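# Flip the grey finned box onto its fins

## Task

Turn the grey finned box upside down in roughly the spot where it already is, so that it ends up resting flat on its fins with its feet pointing upward. It must stay that way once the robot lets go, and it must not end up off the table.

## Robot and tools

Robot: two arms, left_arm and right_arm, each with a parallel two-finger gripper. The fingers point along the gripper's +z axis and open and close along its y axis. end_effector_position is the point between the finger pads, about 1 cm short of the tips.

Frames: the scene frame has its origin at table-top height, midway between the arms' nominal bases, with +z up and +x pointing out over the table. left_arm sits on the +y side and right_arm on the -y side; these names do not match image sides. Calibrated bases in the scene frame: left_arm at (+0.026, +0.257, +0.013) m, quat_wxyz (+1.000, 0, 0, -0.019); right_arm at (+0.001, -0.338, +0.037) m, quat_wxyz (+1.000, 0, 0, +0.016). Both have +z up. Each arm reports its hand pose, velocities and targets in its own base frame, and offsets are along those base axes. Fixed cameras and the table use the scene frame. Printed hand positions can be a few cm off, more at long reach.

Command row: every moving command uses rows of 14 numbers, all in [-1, 1], always covering both arms: dx, dy, dz, rx, ry, rz, opening for left_arm, then the same seven for right_arm. dx..rz are an offset (not a pose) from that arm's current Hand target, in its base frame; 1.0 equals 0.6 m or 180 degrees. rx, ry, rz form one rotation vector, applied about the Hand target's position. A translation longer than 1.0 may be scaled back along its direction. The opening is absolute: +1 fully open (0.094 m), -1 closed. A 0 in the opening slot means half open, so to leave a gripper alone resend its current opening. Sending six zeros re-requests an arm's Hand target.

execute_actions(actions, cameras): actions is a list of actions; each action is up to 15 rows, one per 1/30 s step, and a short action keeps its last row for the remaining steps. All rows of one action count from the Hand target at that action's start, so repeating an offset in a later action moves further. An empty list just reports state and images. cameras picks image sources: omitted/null/["all"] for all, [] for none; a wrong name invalidates the call.

move(target, speed, blend, opening_speed, blocking, cameras): drives each gripper in a straight line toward target, a single 14-number row or a list of up to 15 rows, every row an offset from the same starting Hand targets (not chained). speed is path speed in m/s, 0.002 to 4.3, default 0.25 (turning up to twice that in rad/s), one value or one per row. blend (m) rounds corners of a list. opening_speed (at least 0.2 per second on the -1..+1 scale) ramps the fingers gradually. blocking=false returns early while the move continues. Paths last at least 0.5 s and are cut at 10 s. They do not avoid obstacles or the other arm; faster moves stray more and hit harder, and aiming far past a contact presses harder. Avoid paths near an arm's own base, which can flip its shoulder posture.

wait(seconds 0 to 10), stop() to brake a running move, zoom_image(camera, region [x0,y0,x1,y1], max 504x504 px) on the latest image, read_manual(section) for licence text only, finished_scene(scene) with the current scene's number to end it irreversibly.

Cameras (672x504): cam_head_left, cam_head_right, cam_high, cam_low, cam_left_wrist, cam_right_wrist.

Results: end_effector_position (m) and end_effector_quat_wxyz per arm in its base frame; Hand target (last commanded pose after clipping, base for next offsets); Tool commands; grip_measured (opening on the command scale, reads up to ~2.7 mm wide when empty, narrower than a squeezed part); grip_effort_nm (motor effort, negative closing, not a pad force); Joint positions, Joint velocities ("within noise" means at rest), Joint torques (include arm weight; numbers 3 and 4 wrap at ±28 N m). move adds a "move:" line: done (within 10 mm and 2 degrees), off_target, moving, held or fault, plus limits such as paced (pose clipped) or held (steps withheld). done does not prove contact or its absence.

Behaviour: orientation commands are clipped to 40 degrees from the measured one each step. Friction can leave the hand a cm or more short; another command (even zeros) re-requests it, or send the missing distance. An arm blocked by an object keeps pushing until told to back off; command a target back past the gripper to release. Grippers squeeze about 50-64 N per pad; to release, command an opening well above grip_measured; close slowly on fragile items.

Avoid: dropping or releasing a moving box, slams and hard pushes, anything leaving the table, and any contact or squeeze between the two arms (a gripper closing on the other's fingers counts). Holding loads, stretching out, or pushing at unreachable poses heats motors; MOTOR HOT warns at 85 °C and at 100 °C that arm goes limp for 30-60 s (OVER-TEMPERATURE FAULT). Occasionally a loose object gets nudged by an outside push. Time keeps running while replies are written.

Each tool is called after "Request:" as name(argument=value, ...) on one line, values as JSON.

## Session

Request:
execute_actions(actions=[])

Request:
zoom_image(camera="cam_head_left", region=[200, 150, 460, 380])

Scene clock: 0.00 s.
left_arm: end_effector_position=(+0.7469, +0.0627, +0.1858) grip_measured=+1.000 grip_effort_nm=n/a end_effector_quat_wxyz=(+0.600, +0.118, +0.783, +0.112) | right_arm: end_effector_position=(+0.2461, -0.0955, +0.3388) grip_measured=+1.000 grip_effort_nm=n/a end_effector_quat_wxyz=(+0.392, +0.340, +0.834, -0.188)
Joint positions: left_arm=[0.099 1.879 1.257 0.363 0.062 0.35 0.094] | right_arm=[0.029 0.581 0.868 -1.173 0.637 0.571 0.094]
Joint velocities: within noise
Joint torques (N m): no reading
Heat: left arm: hottest elbow 36 °C; right arm: hottest elbow 32 °C.
Hand target: left_arm +0.7532, +0.0634, +0.1927; +0.607, +0.117, +0.778, +0.114 | right_arm +0.2481, -0.0955, +0.3525; +0.404, +0.343, +0.828, -0.182
Tool commands: left_gripper/opening=+1.0 right_gripper/opening=+1.0

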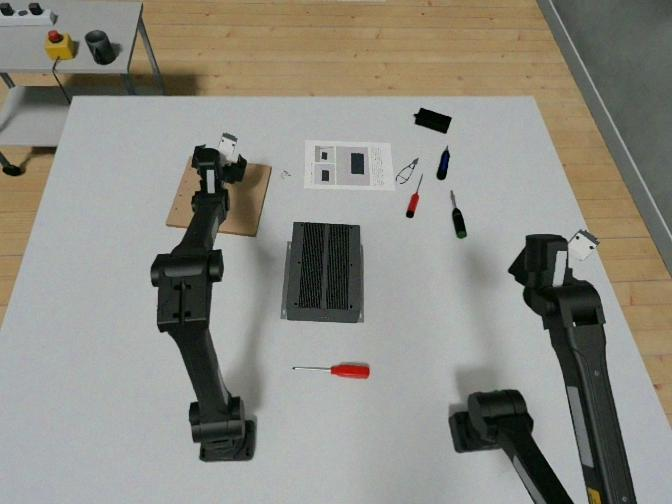

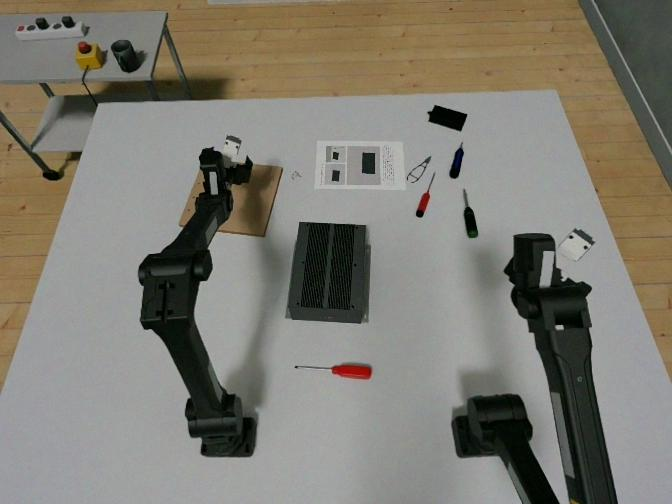

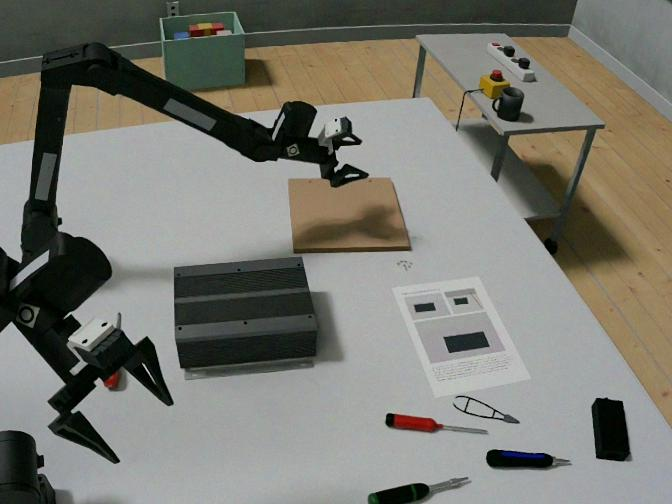

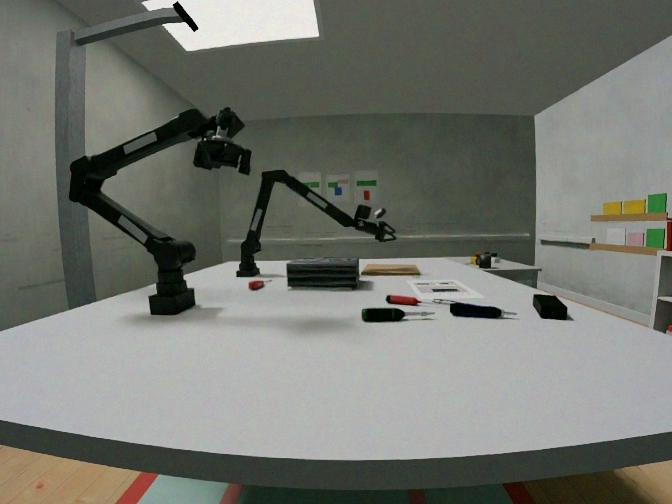

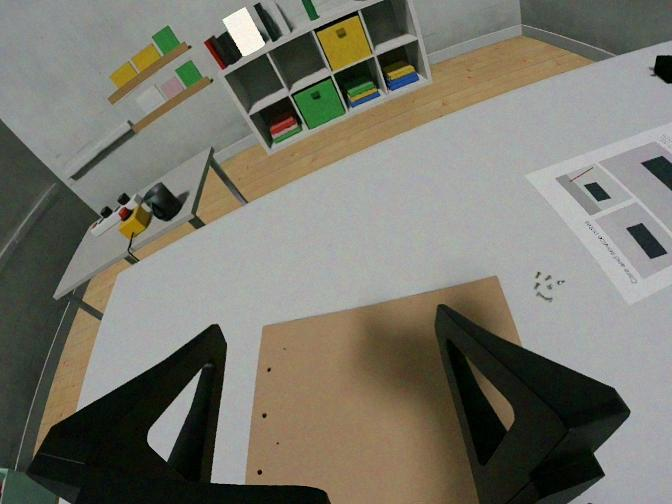

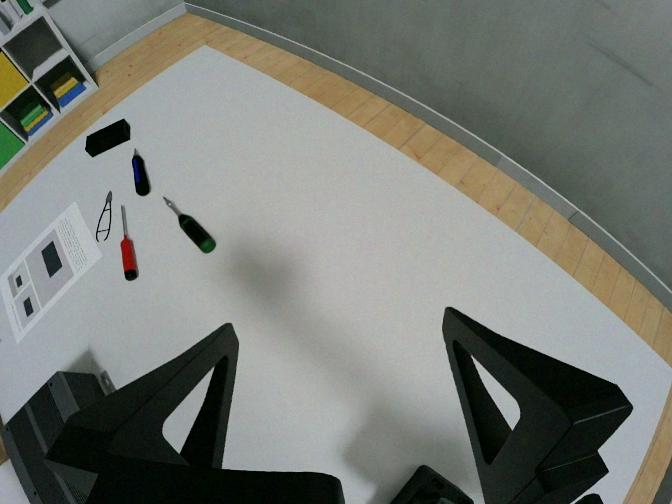

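Scaled by 1.938.

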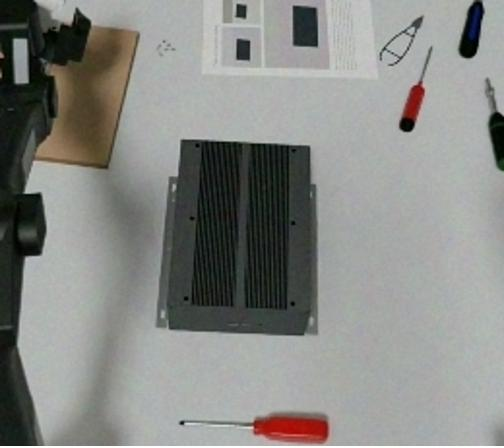

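Request:
move(target=[[-0.3,-0.04,0.1,-0.19,0.207,-0.07,-0.95,0.2,0.13,-0.1,0.2135,0.062,0.184,-0.95],[-0.588,-0.105,-0.06,-0.379,0.414,-0.1413,-0.95,0.41,0.261,-0.366,0.427,0.1244,0.368,-0.95]], speed=0.5, blend=0.05)

Request:
zoom_image(camera="cam_left_wrist", region=[180, 0, 450, 290])

Request:
zoom_image(camera="cam_right_wrist", region=[200, 10, 470, 300])

Scene clock: 40.27 s.
left_arm: end_effector_position=(+0.3980, -0.0043, +0.1619) grip_measured=-0.947 grip_effort_nm=-0.125 end_effector_quat_wxyz=(+0.022, -0.024, +0.858, -0.513) | right_arm: end_effector_position=(+0.4821, +0.0579, +0.1266) grip_measured=-0.949 grip_effort_nm=-0.085 end_effector_quat_wxyz=(-0.007, +0.014, +0.857, +0.515)
Joint positions: left_arm=[0.363 1.653 1.119 -1.532 1.004 0.584 0.002] | right_arm=[-0.192 1.845 1.295 -1.361 -1.05 -0.357 0.002]
Joint velocities: within noise
Joint torques (N m): left_arm=[0.09 -9.52 7.88 -0.58 0.47 0] | right_arm=[0.21 -13.63 9.29 -0.32 -0.73 -0.14]
Heat: left arm: hottest elbow 42 °C; right arm: hottest elbow 38 °C.
Hand target: left_arm +0.4004, +0.0004, +0.1567; +0.016, -0.028, +0.856, -0.515 | right_arm +0.4941, +0.0614, +0.1329; +0.000, +0.000, +0.857, +0.515
Off the commanded pose: left_arm 0.007 m, 1 deg | right_arm 0.014 m, 2 deg.
move: off_target (right_arm)

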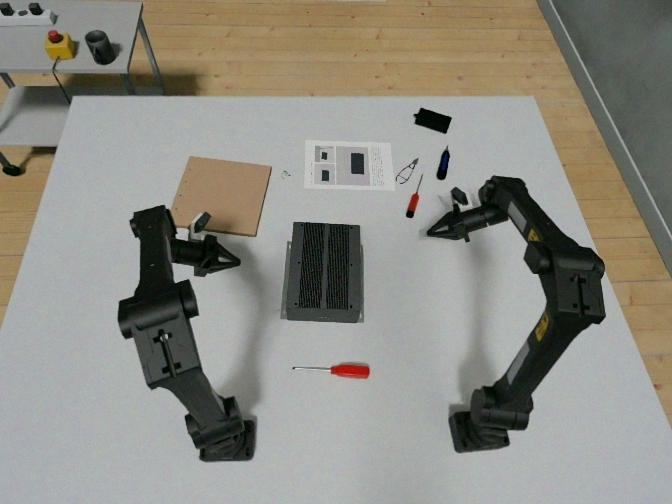

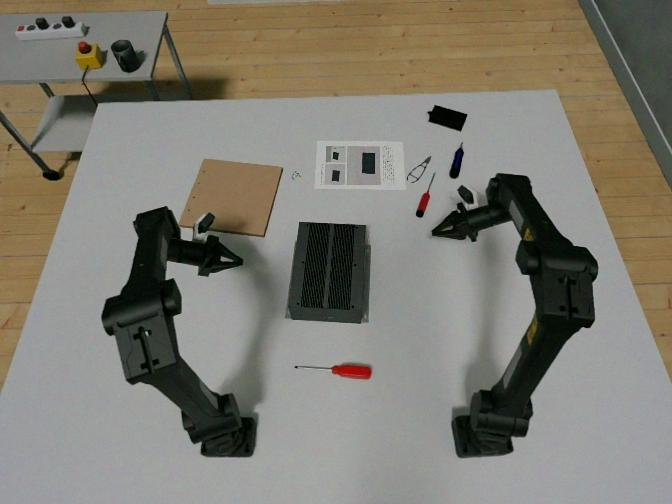

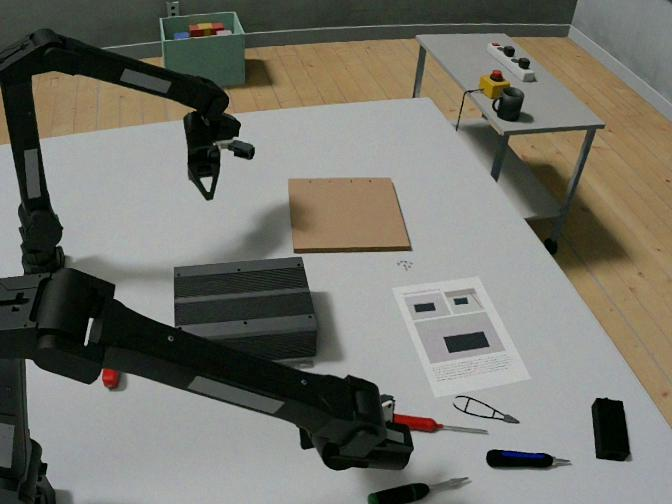

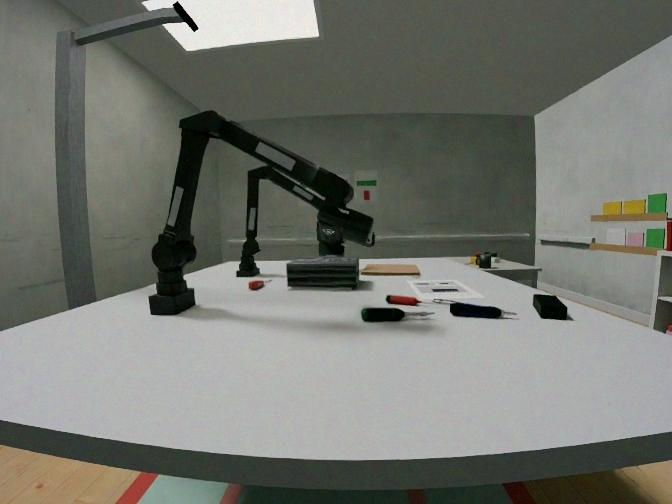

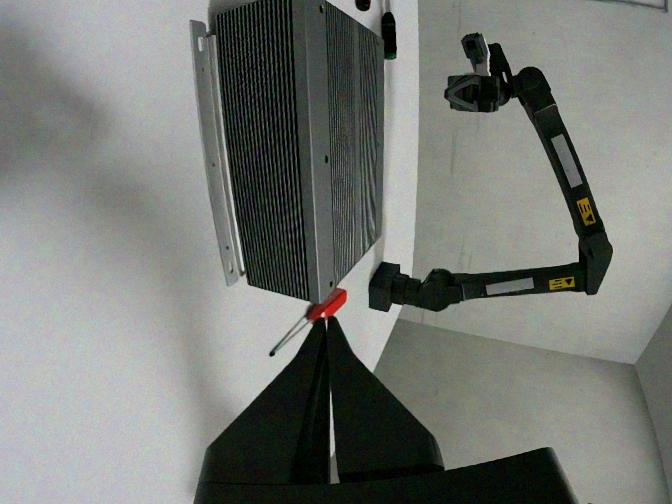

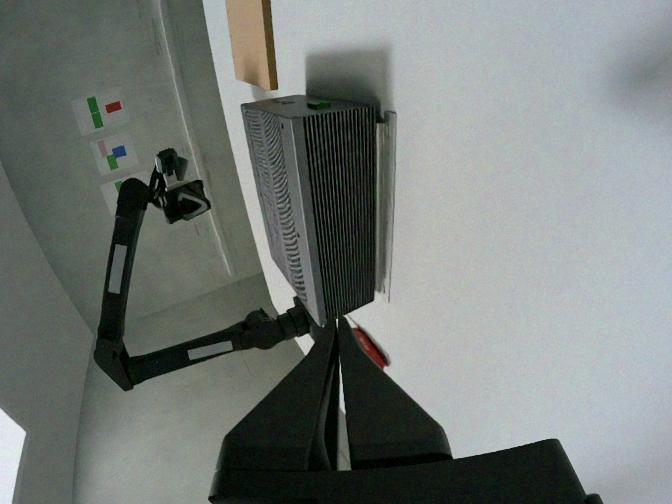

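Scaled by 1.738 from the camera's 672x504 image, which has a finer 960x720 frame.

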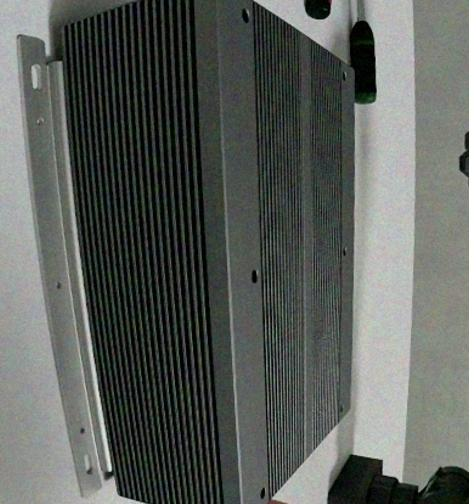

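Scaled by 1.738 from the camera's 672x504 image, which has a finer 960x720 frame.

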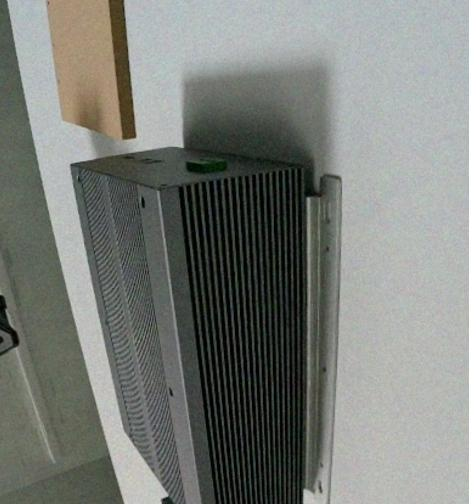

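Request:
move(target=[[-0.0835,-0.136,-0.1845,0,0,-0.036,-0.95,-0.2895,0.265,-0.185,0,0,-0.028,-0.95],[-0.0915,-0.3025,-0.18,0,0,-0.036,-0.95,-0.275,0.431,-0.18,0,0,-0.028,-0.95]], speed=[0.3, 0.08], blend=0.01, cameras=["cam_left_wrist","cam_right_wrist","cam_head_left"])

Scene clock: 85.47 s.
left_arm: end_effector_position=(+0.3515, -0.1237, +0.0451) grip_measured=-0.949 grip_effort_nm=-0.027 end_effector_quat_wxyz=(+0.010, -0.036, +0.866, -0.499) | right_arm: end_effector_position=(+0.3261, +0.2516, +0.0176) grip_measured=-0.950 grip_effort_nm=-0.032 end_effector_quat_wxyz=(+0.025, +0.111, +0.859, +0.499)
Joint positions: left_arm=[0.073 1.621 0.717 -0.689 1.045 0.003 0.002] | right_arm=[0.339 1.617 0.485 0.269 -0.852 0.928 0.002]
Joint velocities: within noise
Joint torques (N m): left_arm=[-12.69 -8.41 6.22 2.29 2.28 -0.41] | right_arm=[10.4 -4.89 9.4 3.93 0.01 0.06]
Heat: left arm: hottest elbow 41 °C; right arm: hottest elbow 42 °C.
Hand target: left_arm +0.3455, -0.1811, +0.0486; -0.013, +0.021, +0.857, -0.515 | right_arm +0.3291, +0.3199, +0.0248; +0.022, +0.038, +0.856, +0.514
Off the commanded pose: left_arm 0.058 m, 7 deg | right_arm 0.069 m, 9 deg.
move: off_target (left_arm, right_arm)
Images, in order (width x height): cam_head_left 672x504, cam_left_wrist 672x504, cam_right_wrist 672x504.

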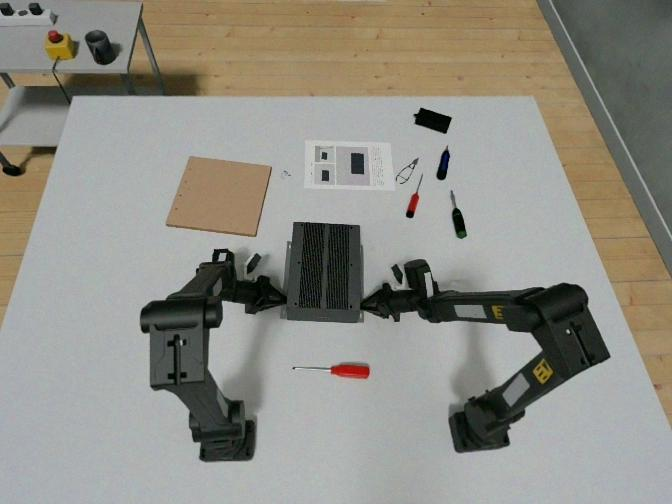

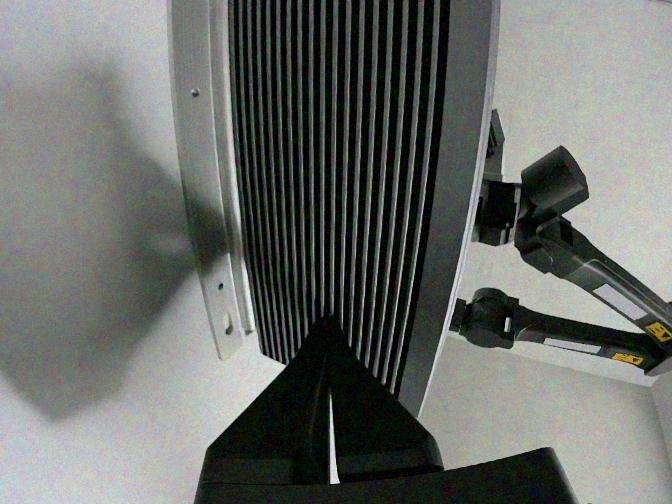

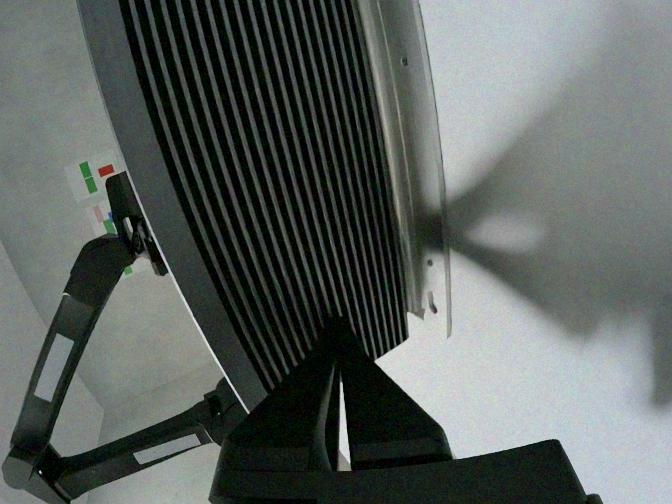

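Request:
move(target=[[-0.002,-0.025,0.167,0,0,0,-0.95,0.002,0.02,0.167,0,0,0,-0.95],[-0.033,-0.025,0.317,-0.111,0.005,0,-0.95,0.033,0.02,0.317,0.111,-0.01,0,-0.95]], speed=0.08, blend=0.01, cameras=["cam_low","cam_head_left","cam_left_wrist","cam_right_wrist"])

Scene clock: 101.50 s.
left_arm: end_effector_position=(+0.3553, -0.1545, +0.2418) grip_measured=-0.952 grip_effort_nm=0.095 end_effector_quat_wxyz=(+0.044, +0.000, +0.757, -0.652) | right_arm: end_effector_position=(+0.2868, +0.2747, +0.1007) grip_measured=-0.953 grip_effort_nm=0.178 end_effector_quat_wxyz=(-0.085, +0.172, +0.797, +0.572)
Joint positions: left_arm=[0.045 1.32 0.847 -0.953 1.422 -0.079 0.002] | right_arm=[0.389 1.387 0.434 0.278 -1.013 1.336 0.002]
Joint velocities: within noise
Joint torques (N m): left_arm=[-9.99 -8.41 6.42 -0.72 1.01 -0.26] | right_arm=[3.78 -14.1 16.96 7.73 -1.16 -0.16]
Heat: left arm: hottest elbow 41 °C; right arm: hottest elbow 43 °C.
Hand target: left_arm +0.3257, -0.1961, +0.2388; -0.016, +0.019, +0.754, -0.656 | right_arm +0.3489, +0.3320, +0.2150; +0.029, +0.033, +0.754, +0.656
Off the commanded pose: left_arm 0.051 m, 7 deg | right_arm 0.142 m, 23 deg.
move: off_target (left_arm, right_arm)
Images, in order (width x height): cam_head_left 672x504, cam_low 672x504, cam_left_wrist 672x504, cam_right_wrist 672x504.

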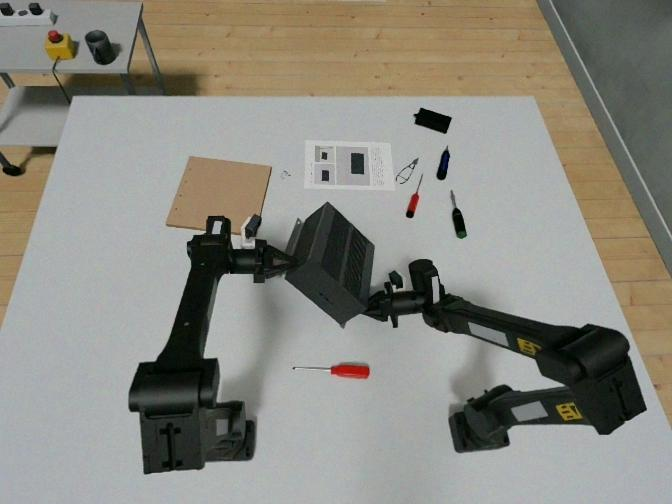

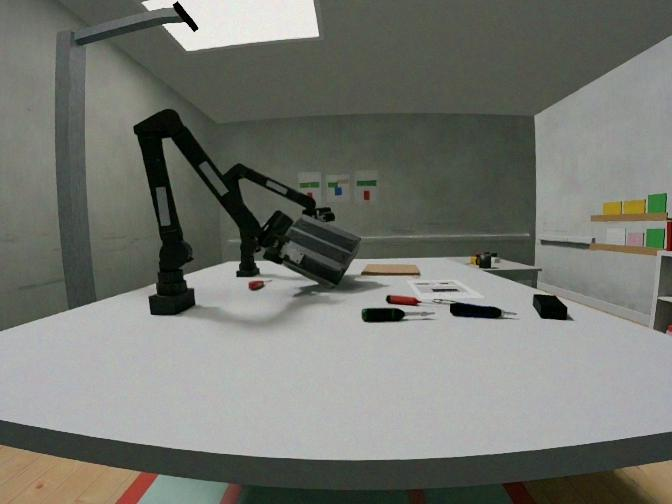

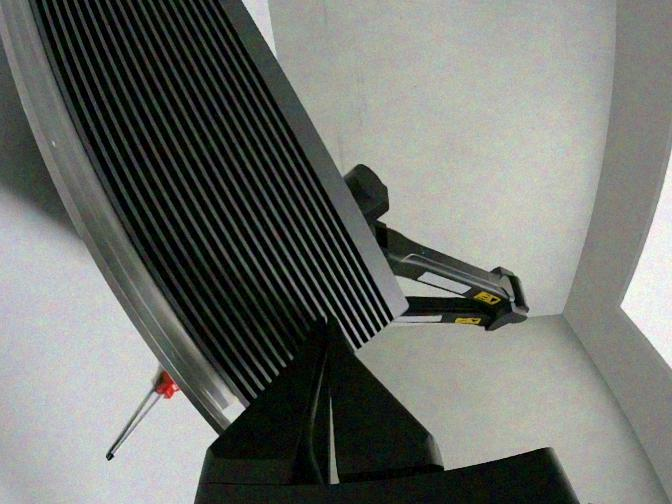

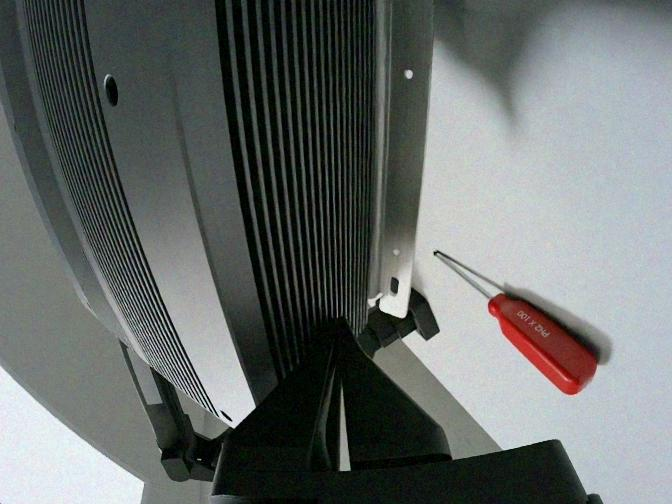

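Request:
move(target=[0.0,-0.02,-0.1,0,0,0,-0.95,0.0,0.03,0.11,0,0,0,-0.95], speed=0.08, cameras=["cam_low","cam_head_left","cam_right_wrist"])

Scene clock: 108.30 s.
left_arm: end_effector_position=(+0.3737, -0.1353, +0.1775) grip_measured=-0.951 grip_effort_nm=0.095 end_effector_quat_wxyz=(+0.068, -0.022, +0.775, -0.628) | right_arm: end_effector_position=(+0.2651, +0.2718, +0.1518) grip_measured=-0.954 grip_effort_nm=0.212 end_effector_quat_wxyz=(-0.080, +0.164, +0.792, +0.583)
Joint positions: left_arm=[0.091 1.419 0.77 -0.703 1.362 -0.145 0.002] | right_arm=[0.405 1.162 0.422 0.124 -1.011 1.372 0.002]
Joint velocities: within noise
Joint torques (N m): left_arm=[-14.62 -9.41 3.89 -0.54 3.19 -0.24] | right_arm=[4.66 -7.41 24.65 5.6 -0.12 -0.13]
Heat: left arm: hottest elbow 41 °C; right arm: hottest elbow 47 °C.
Hand target: left_arm +0.3257, -0.2081, +0.1788; -0.016, +0.019, +0.754, -0.656 | right_arm +0.3488, +0.3500, +0.2810; +0.029, +0.033, +0.754, +0.656
Off the commanded pose: left_arm 0.087 m, 11 deg | right_arm 0.173 m, 22 deg.
move: off_target (left_arm, right_arm)
Images, in order (width x height): cam_head_left 672x504, cam_low 672x504, cam_right_wrist 672x504.

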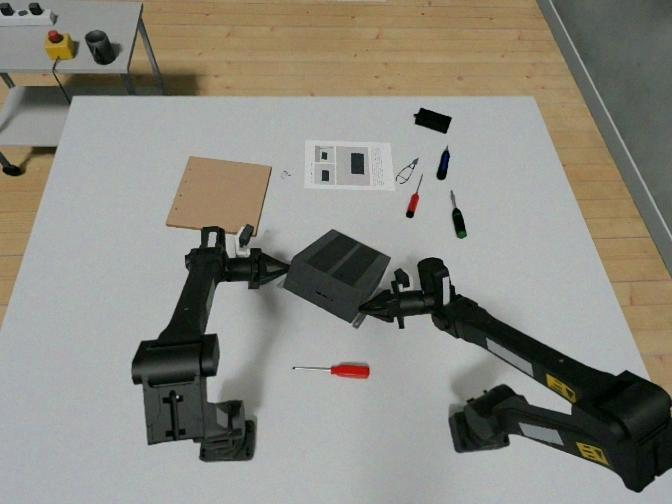

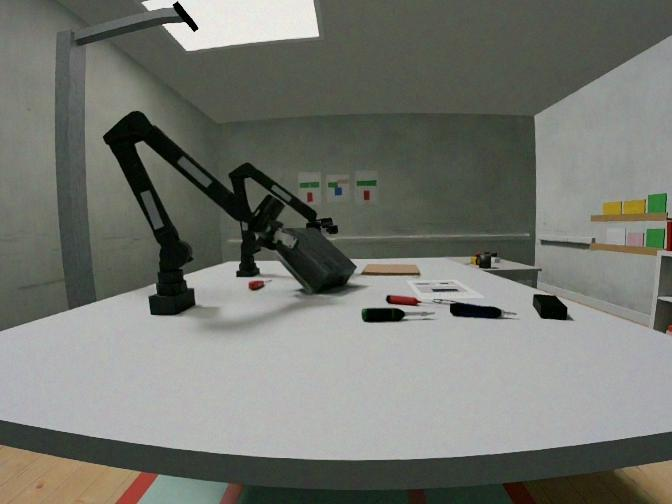

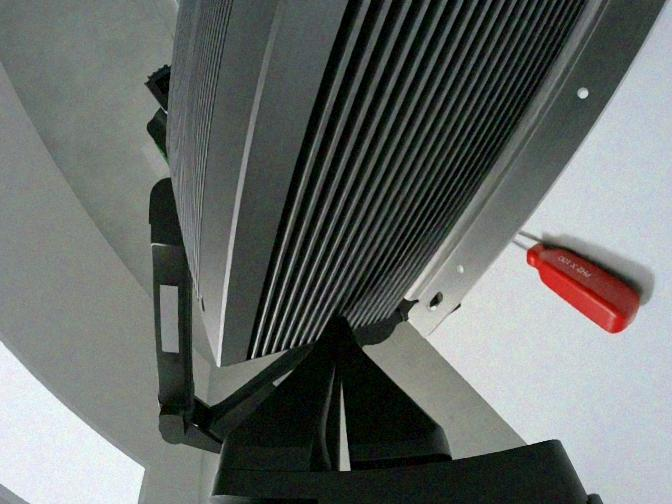

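Request:
move(target=[-0.06,0.0,0.09,0,0,0,-0.95,0.1,0.0,0.06,0,0,0,-0.95], speed=0.08, cameras=["cam_low","cam_head_left"])

Scene clock: 115.80 s.
left_arm: end_effector_position=(+0.2924, -0.2051, +0.2304) grip_measured=-0.951 grip_effort_nm=0.085 end_effector_quat_wxyz=(-0.018, +0.015, +0.754, -0.656) | right_arm: end_effector_position=(+0.3984, +0.3445, +0.2969) grip_measured=-0.951 grip_effort_nm=0.056 end_effector_quat_wxyz=(+0.016, +0.048, +0.759, +0.650)
Joint positions: left_arm=[-0.115 1.169 0.664 -0.616 1.417 -0.463 0.002] | right_arm=[0.43 1.359 0.901 0.149 -1.032 1.343 0.002]
Joint velocities: within noise
Joint torques (N m): left_arm=[-1.67 -6.24 8.1 1.88 0.56 -0.2] | right_arm=[-0.26 -8.7 11.77 1.69 -0.29 -0.23]
Heat: left arm: hottest elbow 41 °C; right arm: hottest elbow 55 °C.
Hand target: left_arm +0.2897, -0.2081, +0.2328; -0.016, +0.019, +0.754, -0.656 | right_arm +0.4088, +0.3499, +0.3170; +0.029, +0.033, +0.754, +0.656
Off the commanded pose: left_arm 0.005 m, 1 deg | right_arm 0.023 m, 2 deg.
move: off_target (right_arm)
Images, in order (width x height): cam_head_left 672x504, cam_low 672x504.

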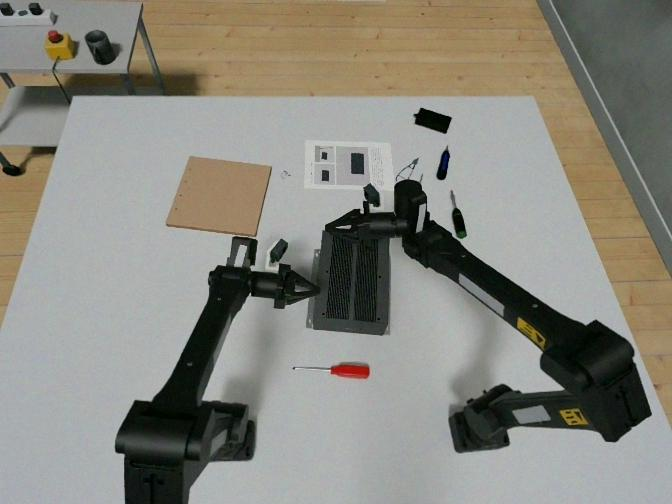

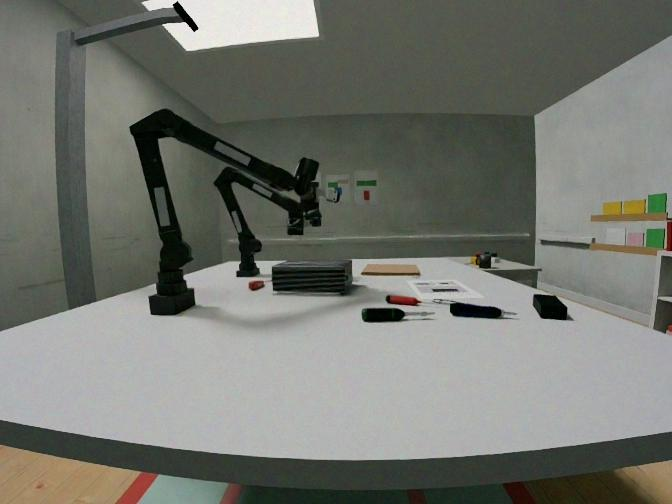

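Request:
move(target=[[0.09,0.2,0.0,0.05,0,0,-0.95,0.07,-0.3,0.0,-0.05,0,0,-0.95],[0.184,0.347,-0.126,0.111,-0.005,0,-0.95,0.142,-0.481,-0.307,-0.111,0.01,0,-0.95]], speed=0.4, blend=0.03, cameras=["cam_left_wrist","cam_right_wrist","cam_head_left"])

Request:
zoom_image(camera="cam_left_wrist", region=[180, 0, 450, 290])

Request:
zoom_image(camera="cam_right_wrist", region=[200, 60, 470, 350])

Scene clock: 140.67 s.
left_arm: end_effector_position=(+0.3901, -0.0046, +0.1569) grip_measured=-0.951 grip_effort_nm=0.090 end_effector_quat_wxyz=(-0.015, +0.016, +0.856, -0.516) | right_arm: end_effector_position=(+0.4813, +0.0628, +0.1265) grip_measured=-0.951 grip_effort_nm=0.051 end_effector_quat_wxyz=(+0.013, +0.049, +0.855, +0.517)
Joint positions: left_arm=[0.356 1.711 1.162 -1.66 0.95 0.73 0.002] | right_arm=[-0.186 1.789 1.219 -1.196 -1.076 -0.189 0.002]
Joint velocities: within noise
Joint torques (N m): left_arm=[-0.67 -10.05 9.51 -0.95 0.43 0.03] | right_arm=[-0.15 -12.98 9.32 -0.05 -0.51 -0.23]
Heat: left arm: hottest elbow 41 °C; right arm: hottest elbow 50 °C.
Hand target: left_arm +0.4001, +0.0001, +0.1572; -0.013, +0.021, +0.857, -0.516 | right_arm +0.4941, +0.0614, +0.1327; +0.022, +0.038, +0.856, +0.514
Off the commanded pose: left_arm 0.011 m, 1 deg | right_arm 0.014 m, 2 deg.
move: off_target (left_arm, right_arm)
Images, in order (width x height): cam_head_left 672x504, cam_left_wrist 672x504, cam_right_wrist 672x504.

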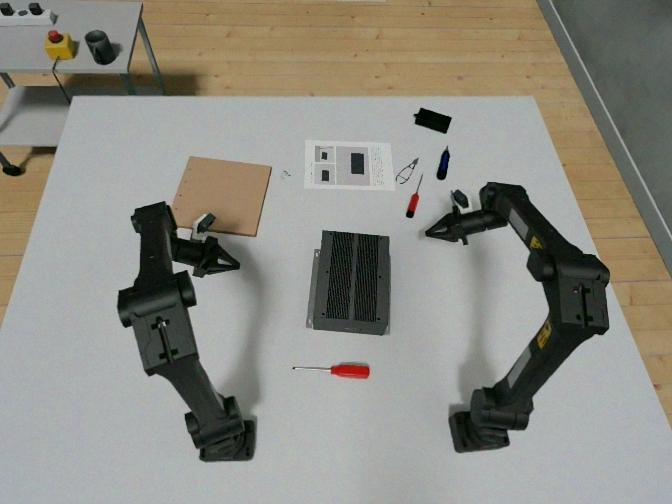

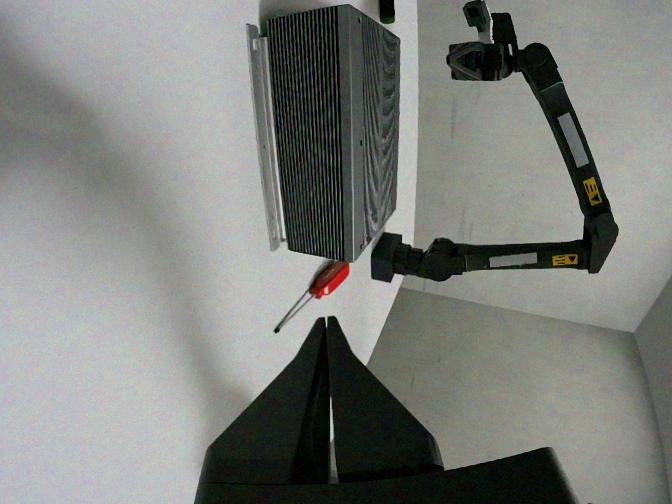

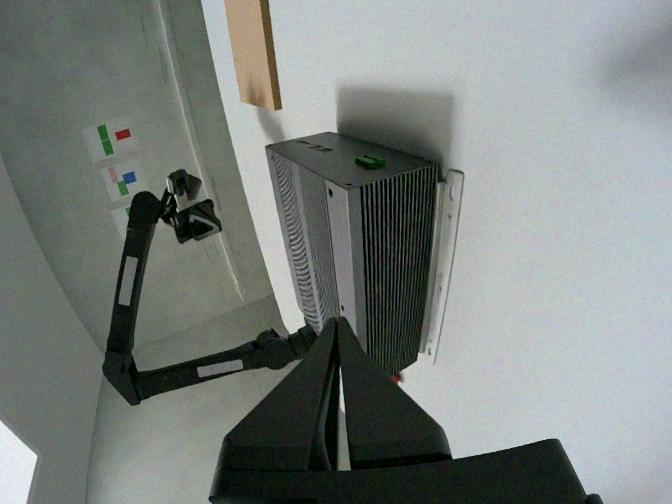

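Scaled by 1.738 from the camera's 672x504 image, which has a finer 960x720 frame.

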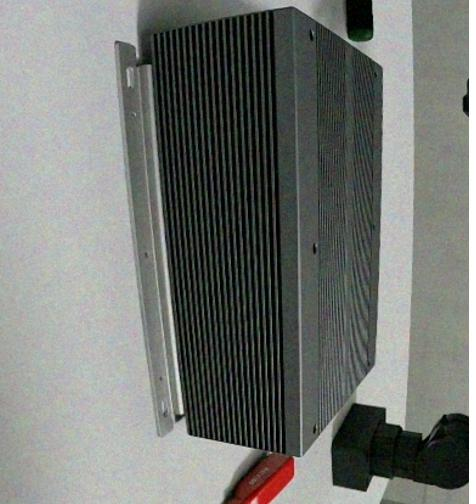

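Scaled by 1.738 from the camera's 672x504 image, which has a finer 960x720 frame.

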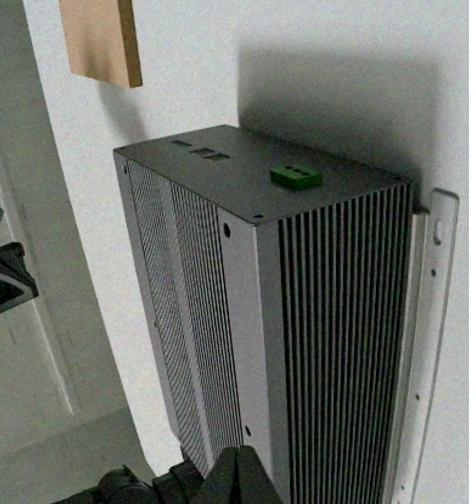

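Request:
move(target=[[-0.0985,-0.258,-0.185,0,0,-0.015,-0.95,-0.324,0.147,-0.1845,0,0,-0.005,-0.95],[-0.114,-0.424,-0.18,0,0,-0.015,-0.95,-0.3065,0.313,-0.18,0,0,-0.005,-0.95],[-0.019,-0.287,-0.16,0,0,-0.015,-0.95,-0.2025,0.443,-0.16,0,0,-0.005,-0.95]], speed=[0.3, 0.1, 0.08], cameras=["cam_left_wrist","cam_right_wrist","cam_head_left"])

Scene clock: 187.67 s.
left_arm: end_effector_position=(+0.3912, -0.1387, +0.0459) grip_measured=-0.951 grip_effort_nm=0.095 end_effector_quat_wxyz=(-0.008, +0.011, +0.871, -0.491) | right_arm: end_effector_position=(+0.3116, +0.2494, +0.0070) grip_measured=-0.952 grip_effort_nm=0.095 end_effector_quat_wxyz=(-0.027, +0.135, +0.869, +0.476)
Joint positions: left_arm=[0.022 1.727 0.883 -0.81 1.025 0.095 0.002] | right_arm=[0.344 1.617 0.501 0.127 -0.86 0.925 0.002]
Joint velocities: within noise
Joint torques (N m): left_arm=[-6.77 -11.22 7.95 -0.76 2.87 -0.04] | right_arm=[8.41 -4.84 15.66 4.86 -0.3 -0.03]
Heat: left arm: hottest elbow 44 °C; right arm: hottest elbow 48 °C.
Hand target: left_arm +0.3887, -0.1721, +0.0612; -0.025, +0.041, +0.856, -0.515 | right_arm +0.3727, +0.3272, +0.0368; +0.026, +0.045, +0.856, +0.514
Off the commanded pose: left_arm 0.037 m, 5 deg | right_arm 0.103 m, 13 deg.
move: off_target (left_arm, right_arm)
Images, in order (width x height): cam_head_left 672x504, cam_left_wrist 672x504, cam_right_wrist 672x504.

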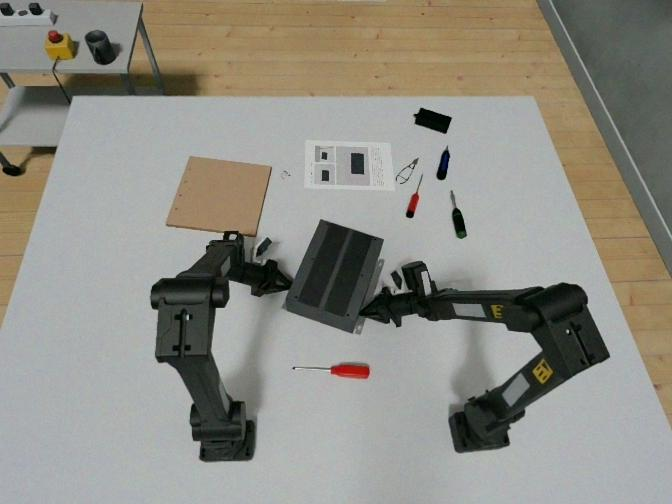

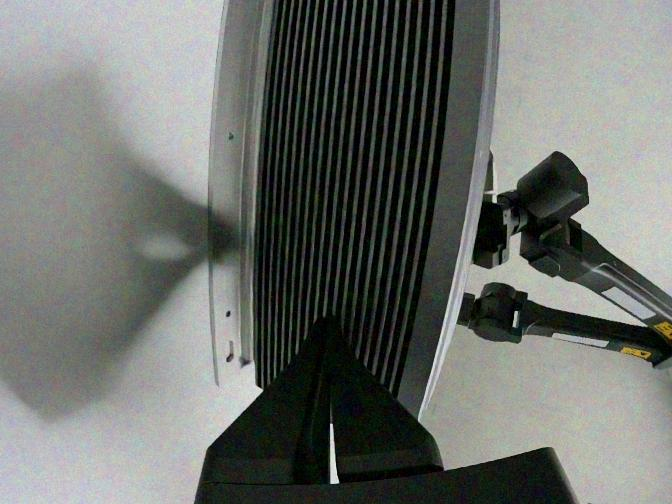

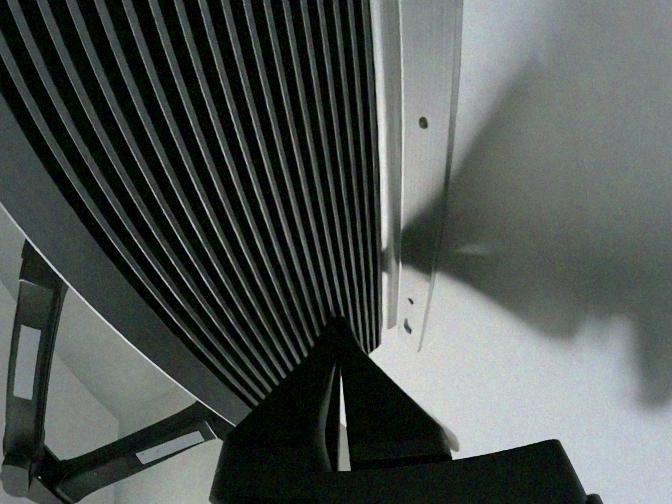

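Request:
move(target=[0,0.0,-0.01,0,0,0,-0.95,0.17,0.03,-0.03,0,0,0,-0.95], speed=0.08, cameras=["cam_right_wrist","cam_head_left"])

Scene clock: 196.53 s.
left_arm: end_effector_position=(+0.4083, -0.1218, +0.0462) grip_measured=-0.951 grip_effort_nm=0.095 end_effector_quat_wxyz=(+0.013, +0.007, +0.875, -0.484) | right_arm: end_effector_position=(+0.3262, +0.2683, +0.0071) grip_measured=-0.952 grip_effort_nm=0.095 end_effector_quat_wxyz=(-0.107, +0.124, +0.855, +0.492)
Joint positions: left_arm=[0.06 1.74 0.913 -0.81 1.01 0.112 0.002] | right_arm=[0.341 1.718 0.64 -0.051 -0.994 0.871 0.002]
Joint velocities: within noise
Joint torques (N m): left_arm=[-9.35 -11.4 5.67 -0.77 3.39 -0.08] | right_arm=[2.49 -4.42 23.23 5.81 3.46 -0.13]
Heat: left arm: hottest elbow 43 °C; right arm: hottest elbow 52 °C.
Hand target: left_arm +0.3887, -0.1720, +0.0552; -0.025, +0.041, +0.856, -0.515 | right_arm +0.4747, +0.3451, +0.0188; +0.026, +0.045, +0.856, +0.514
Off the commanded pose: left_arm 0.055 m, 7 deg | right_arm 0.168 m, 18 deg.
move: off_target (left_arm, right_arm)
Images, in order (width x height): cam_head_left 672x504, cam_right_wrist 672x504.

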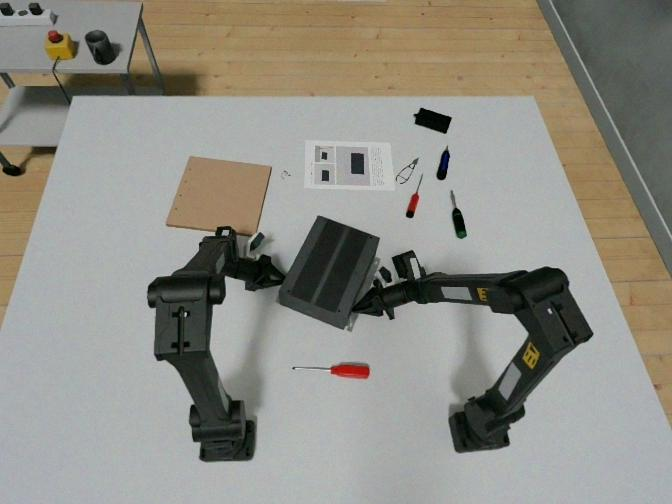

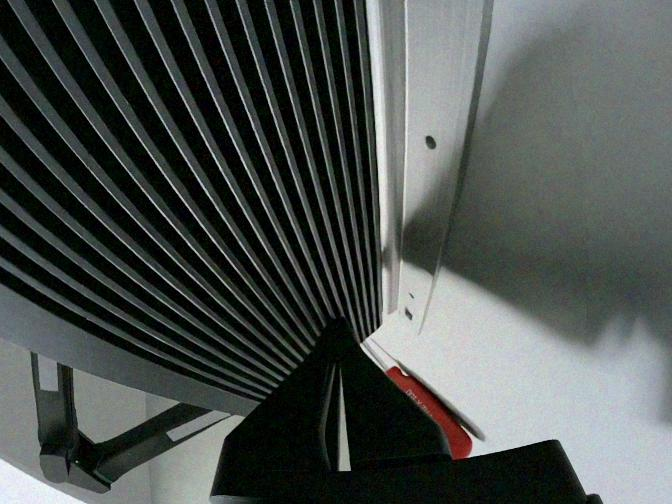

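Request:
move(target=[[0.033,0.083,-0.01,0,0,0,-0.95,-0.225,-0.24,0.02,0,0,0,-0.95],[0.033,0.083,-0.01,0,0,0,-0.95,0.0,-0.342,0.02,0,0,0,-0.95],[-0.11,-0.047,-0.01,0,0,0.06,-0.95,0.134,-0.125,0.0,0,0,0.06,-0.95]], speed=[0.2,0.3,0.1], cameras=["cam_right_wrist","cam_left_wrist","cam_head_left"])

Scene clock: 221.53 s.
left_arm: end_effector_position=(+0.3349, -0.1762, +0.0472) grip_measured=-0.951 grip_effort_nm=0.090 end_effector_quat_wxyz=(+0.042, -0.064, +0.858, -0.508) | right_arm: end_effector_position=(+0.5562, +0.2237, +0.0236) grip_measured=-0.951 grip_effort_nm=0.066 end_effector_quat_wxyz=(-0.006, -0.002, +0.859, +0.513)
Joint positions: left_arm=[-0.086 1.51 0.542 -0.191 1.018 -0.466 0.002] | right_arm=[0.13 2.067 1.342 -0.635 -1.064 0.249 0.002]
Joint velocities: within noise
Joint torques (N m): left_arm=[-6.24 -7.59 5.41 1.7 1.13 -0.25] | right_arm=[5.6 -15.33 9.46 1.13 -0.8 -0.05]
Heat: left arm: hottest wrist yaw 45 °C; right arm: hottest elbow 75 °C.
Hand target: left_arm +0.3226, -0.2003, +0.0492; +0.023, -0.040, +0.856, -0.515 | right_arm +0.5550, +0.2701, +0.0187; -0.022, -0.036, +0.857, +0.514
Off the commanded pose: left_arm 0.027 m, 4 deg | right_arm 0.047 m, 4 deg.
move: off_target (left_arm, right_arm)
Images, in order (width x height): cam_head_left 672x504, cam_left_wrist 672x504, cam_right_wrist 672x504.

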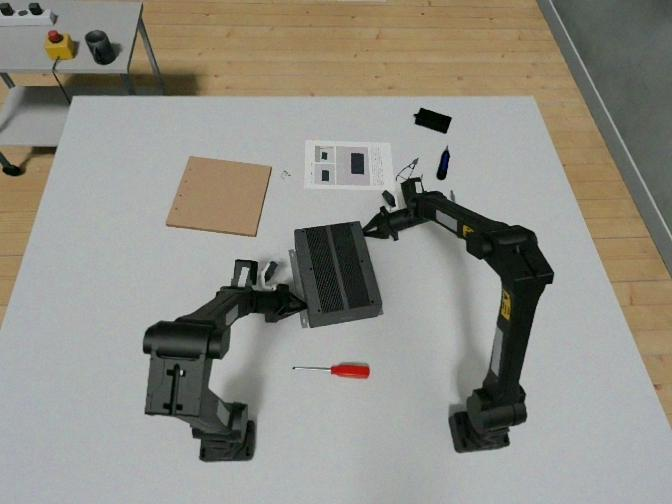

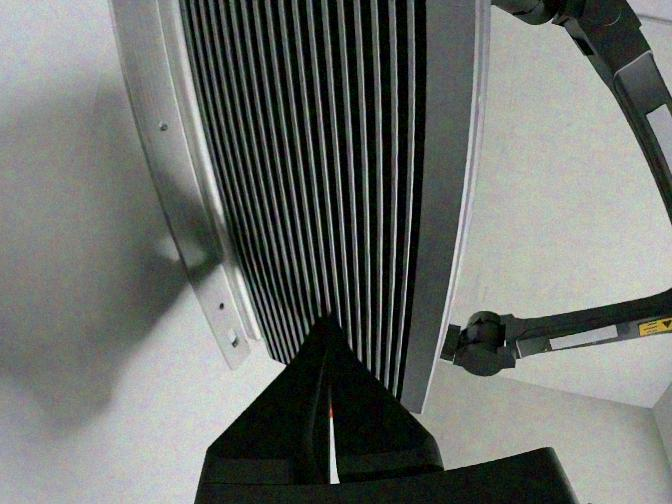

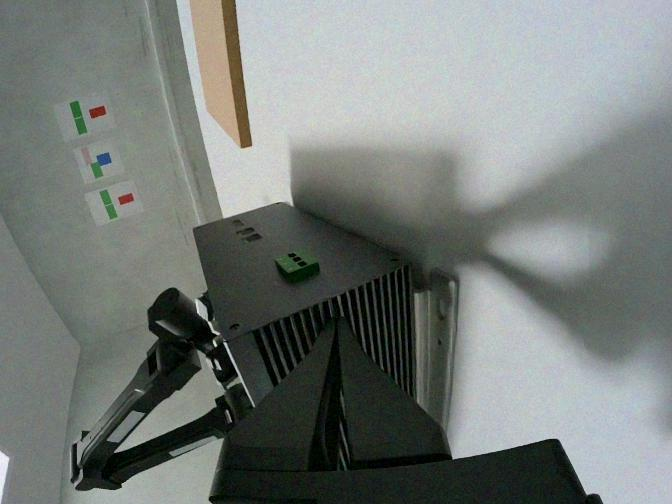

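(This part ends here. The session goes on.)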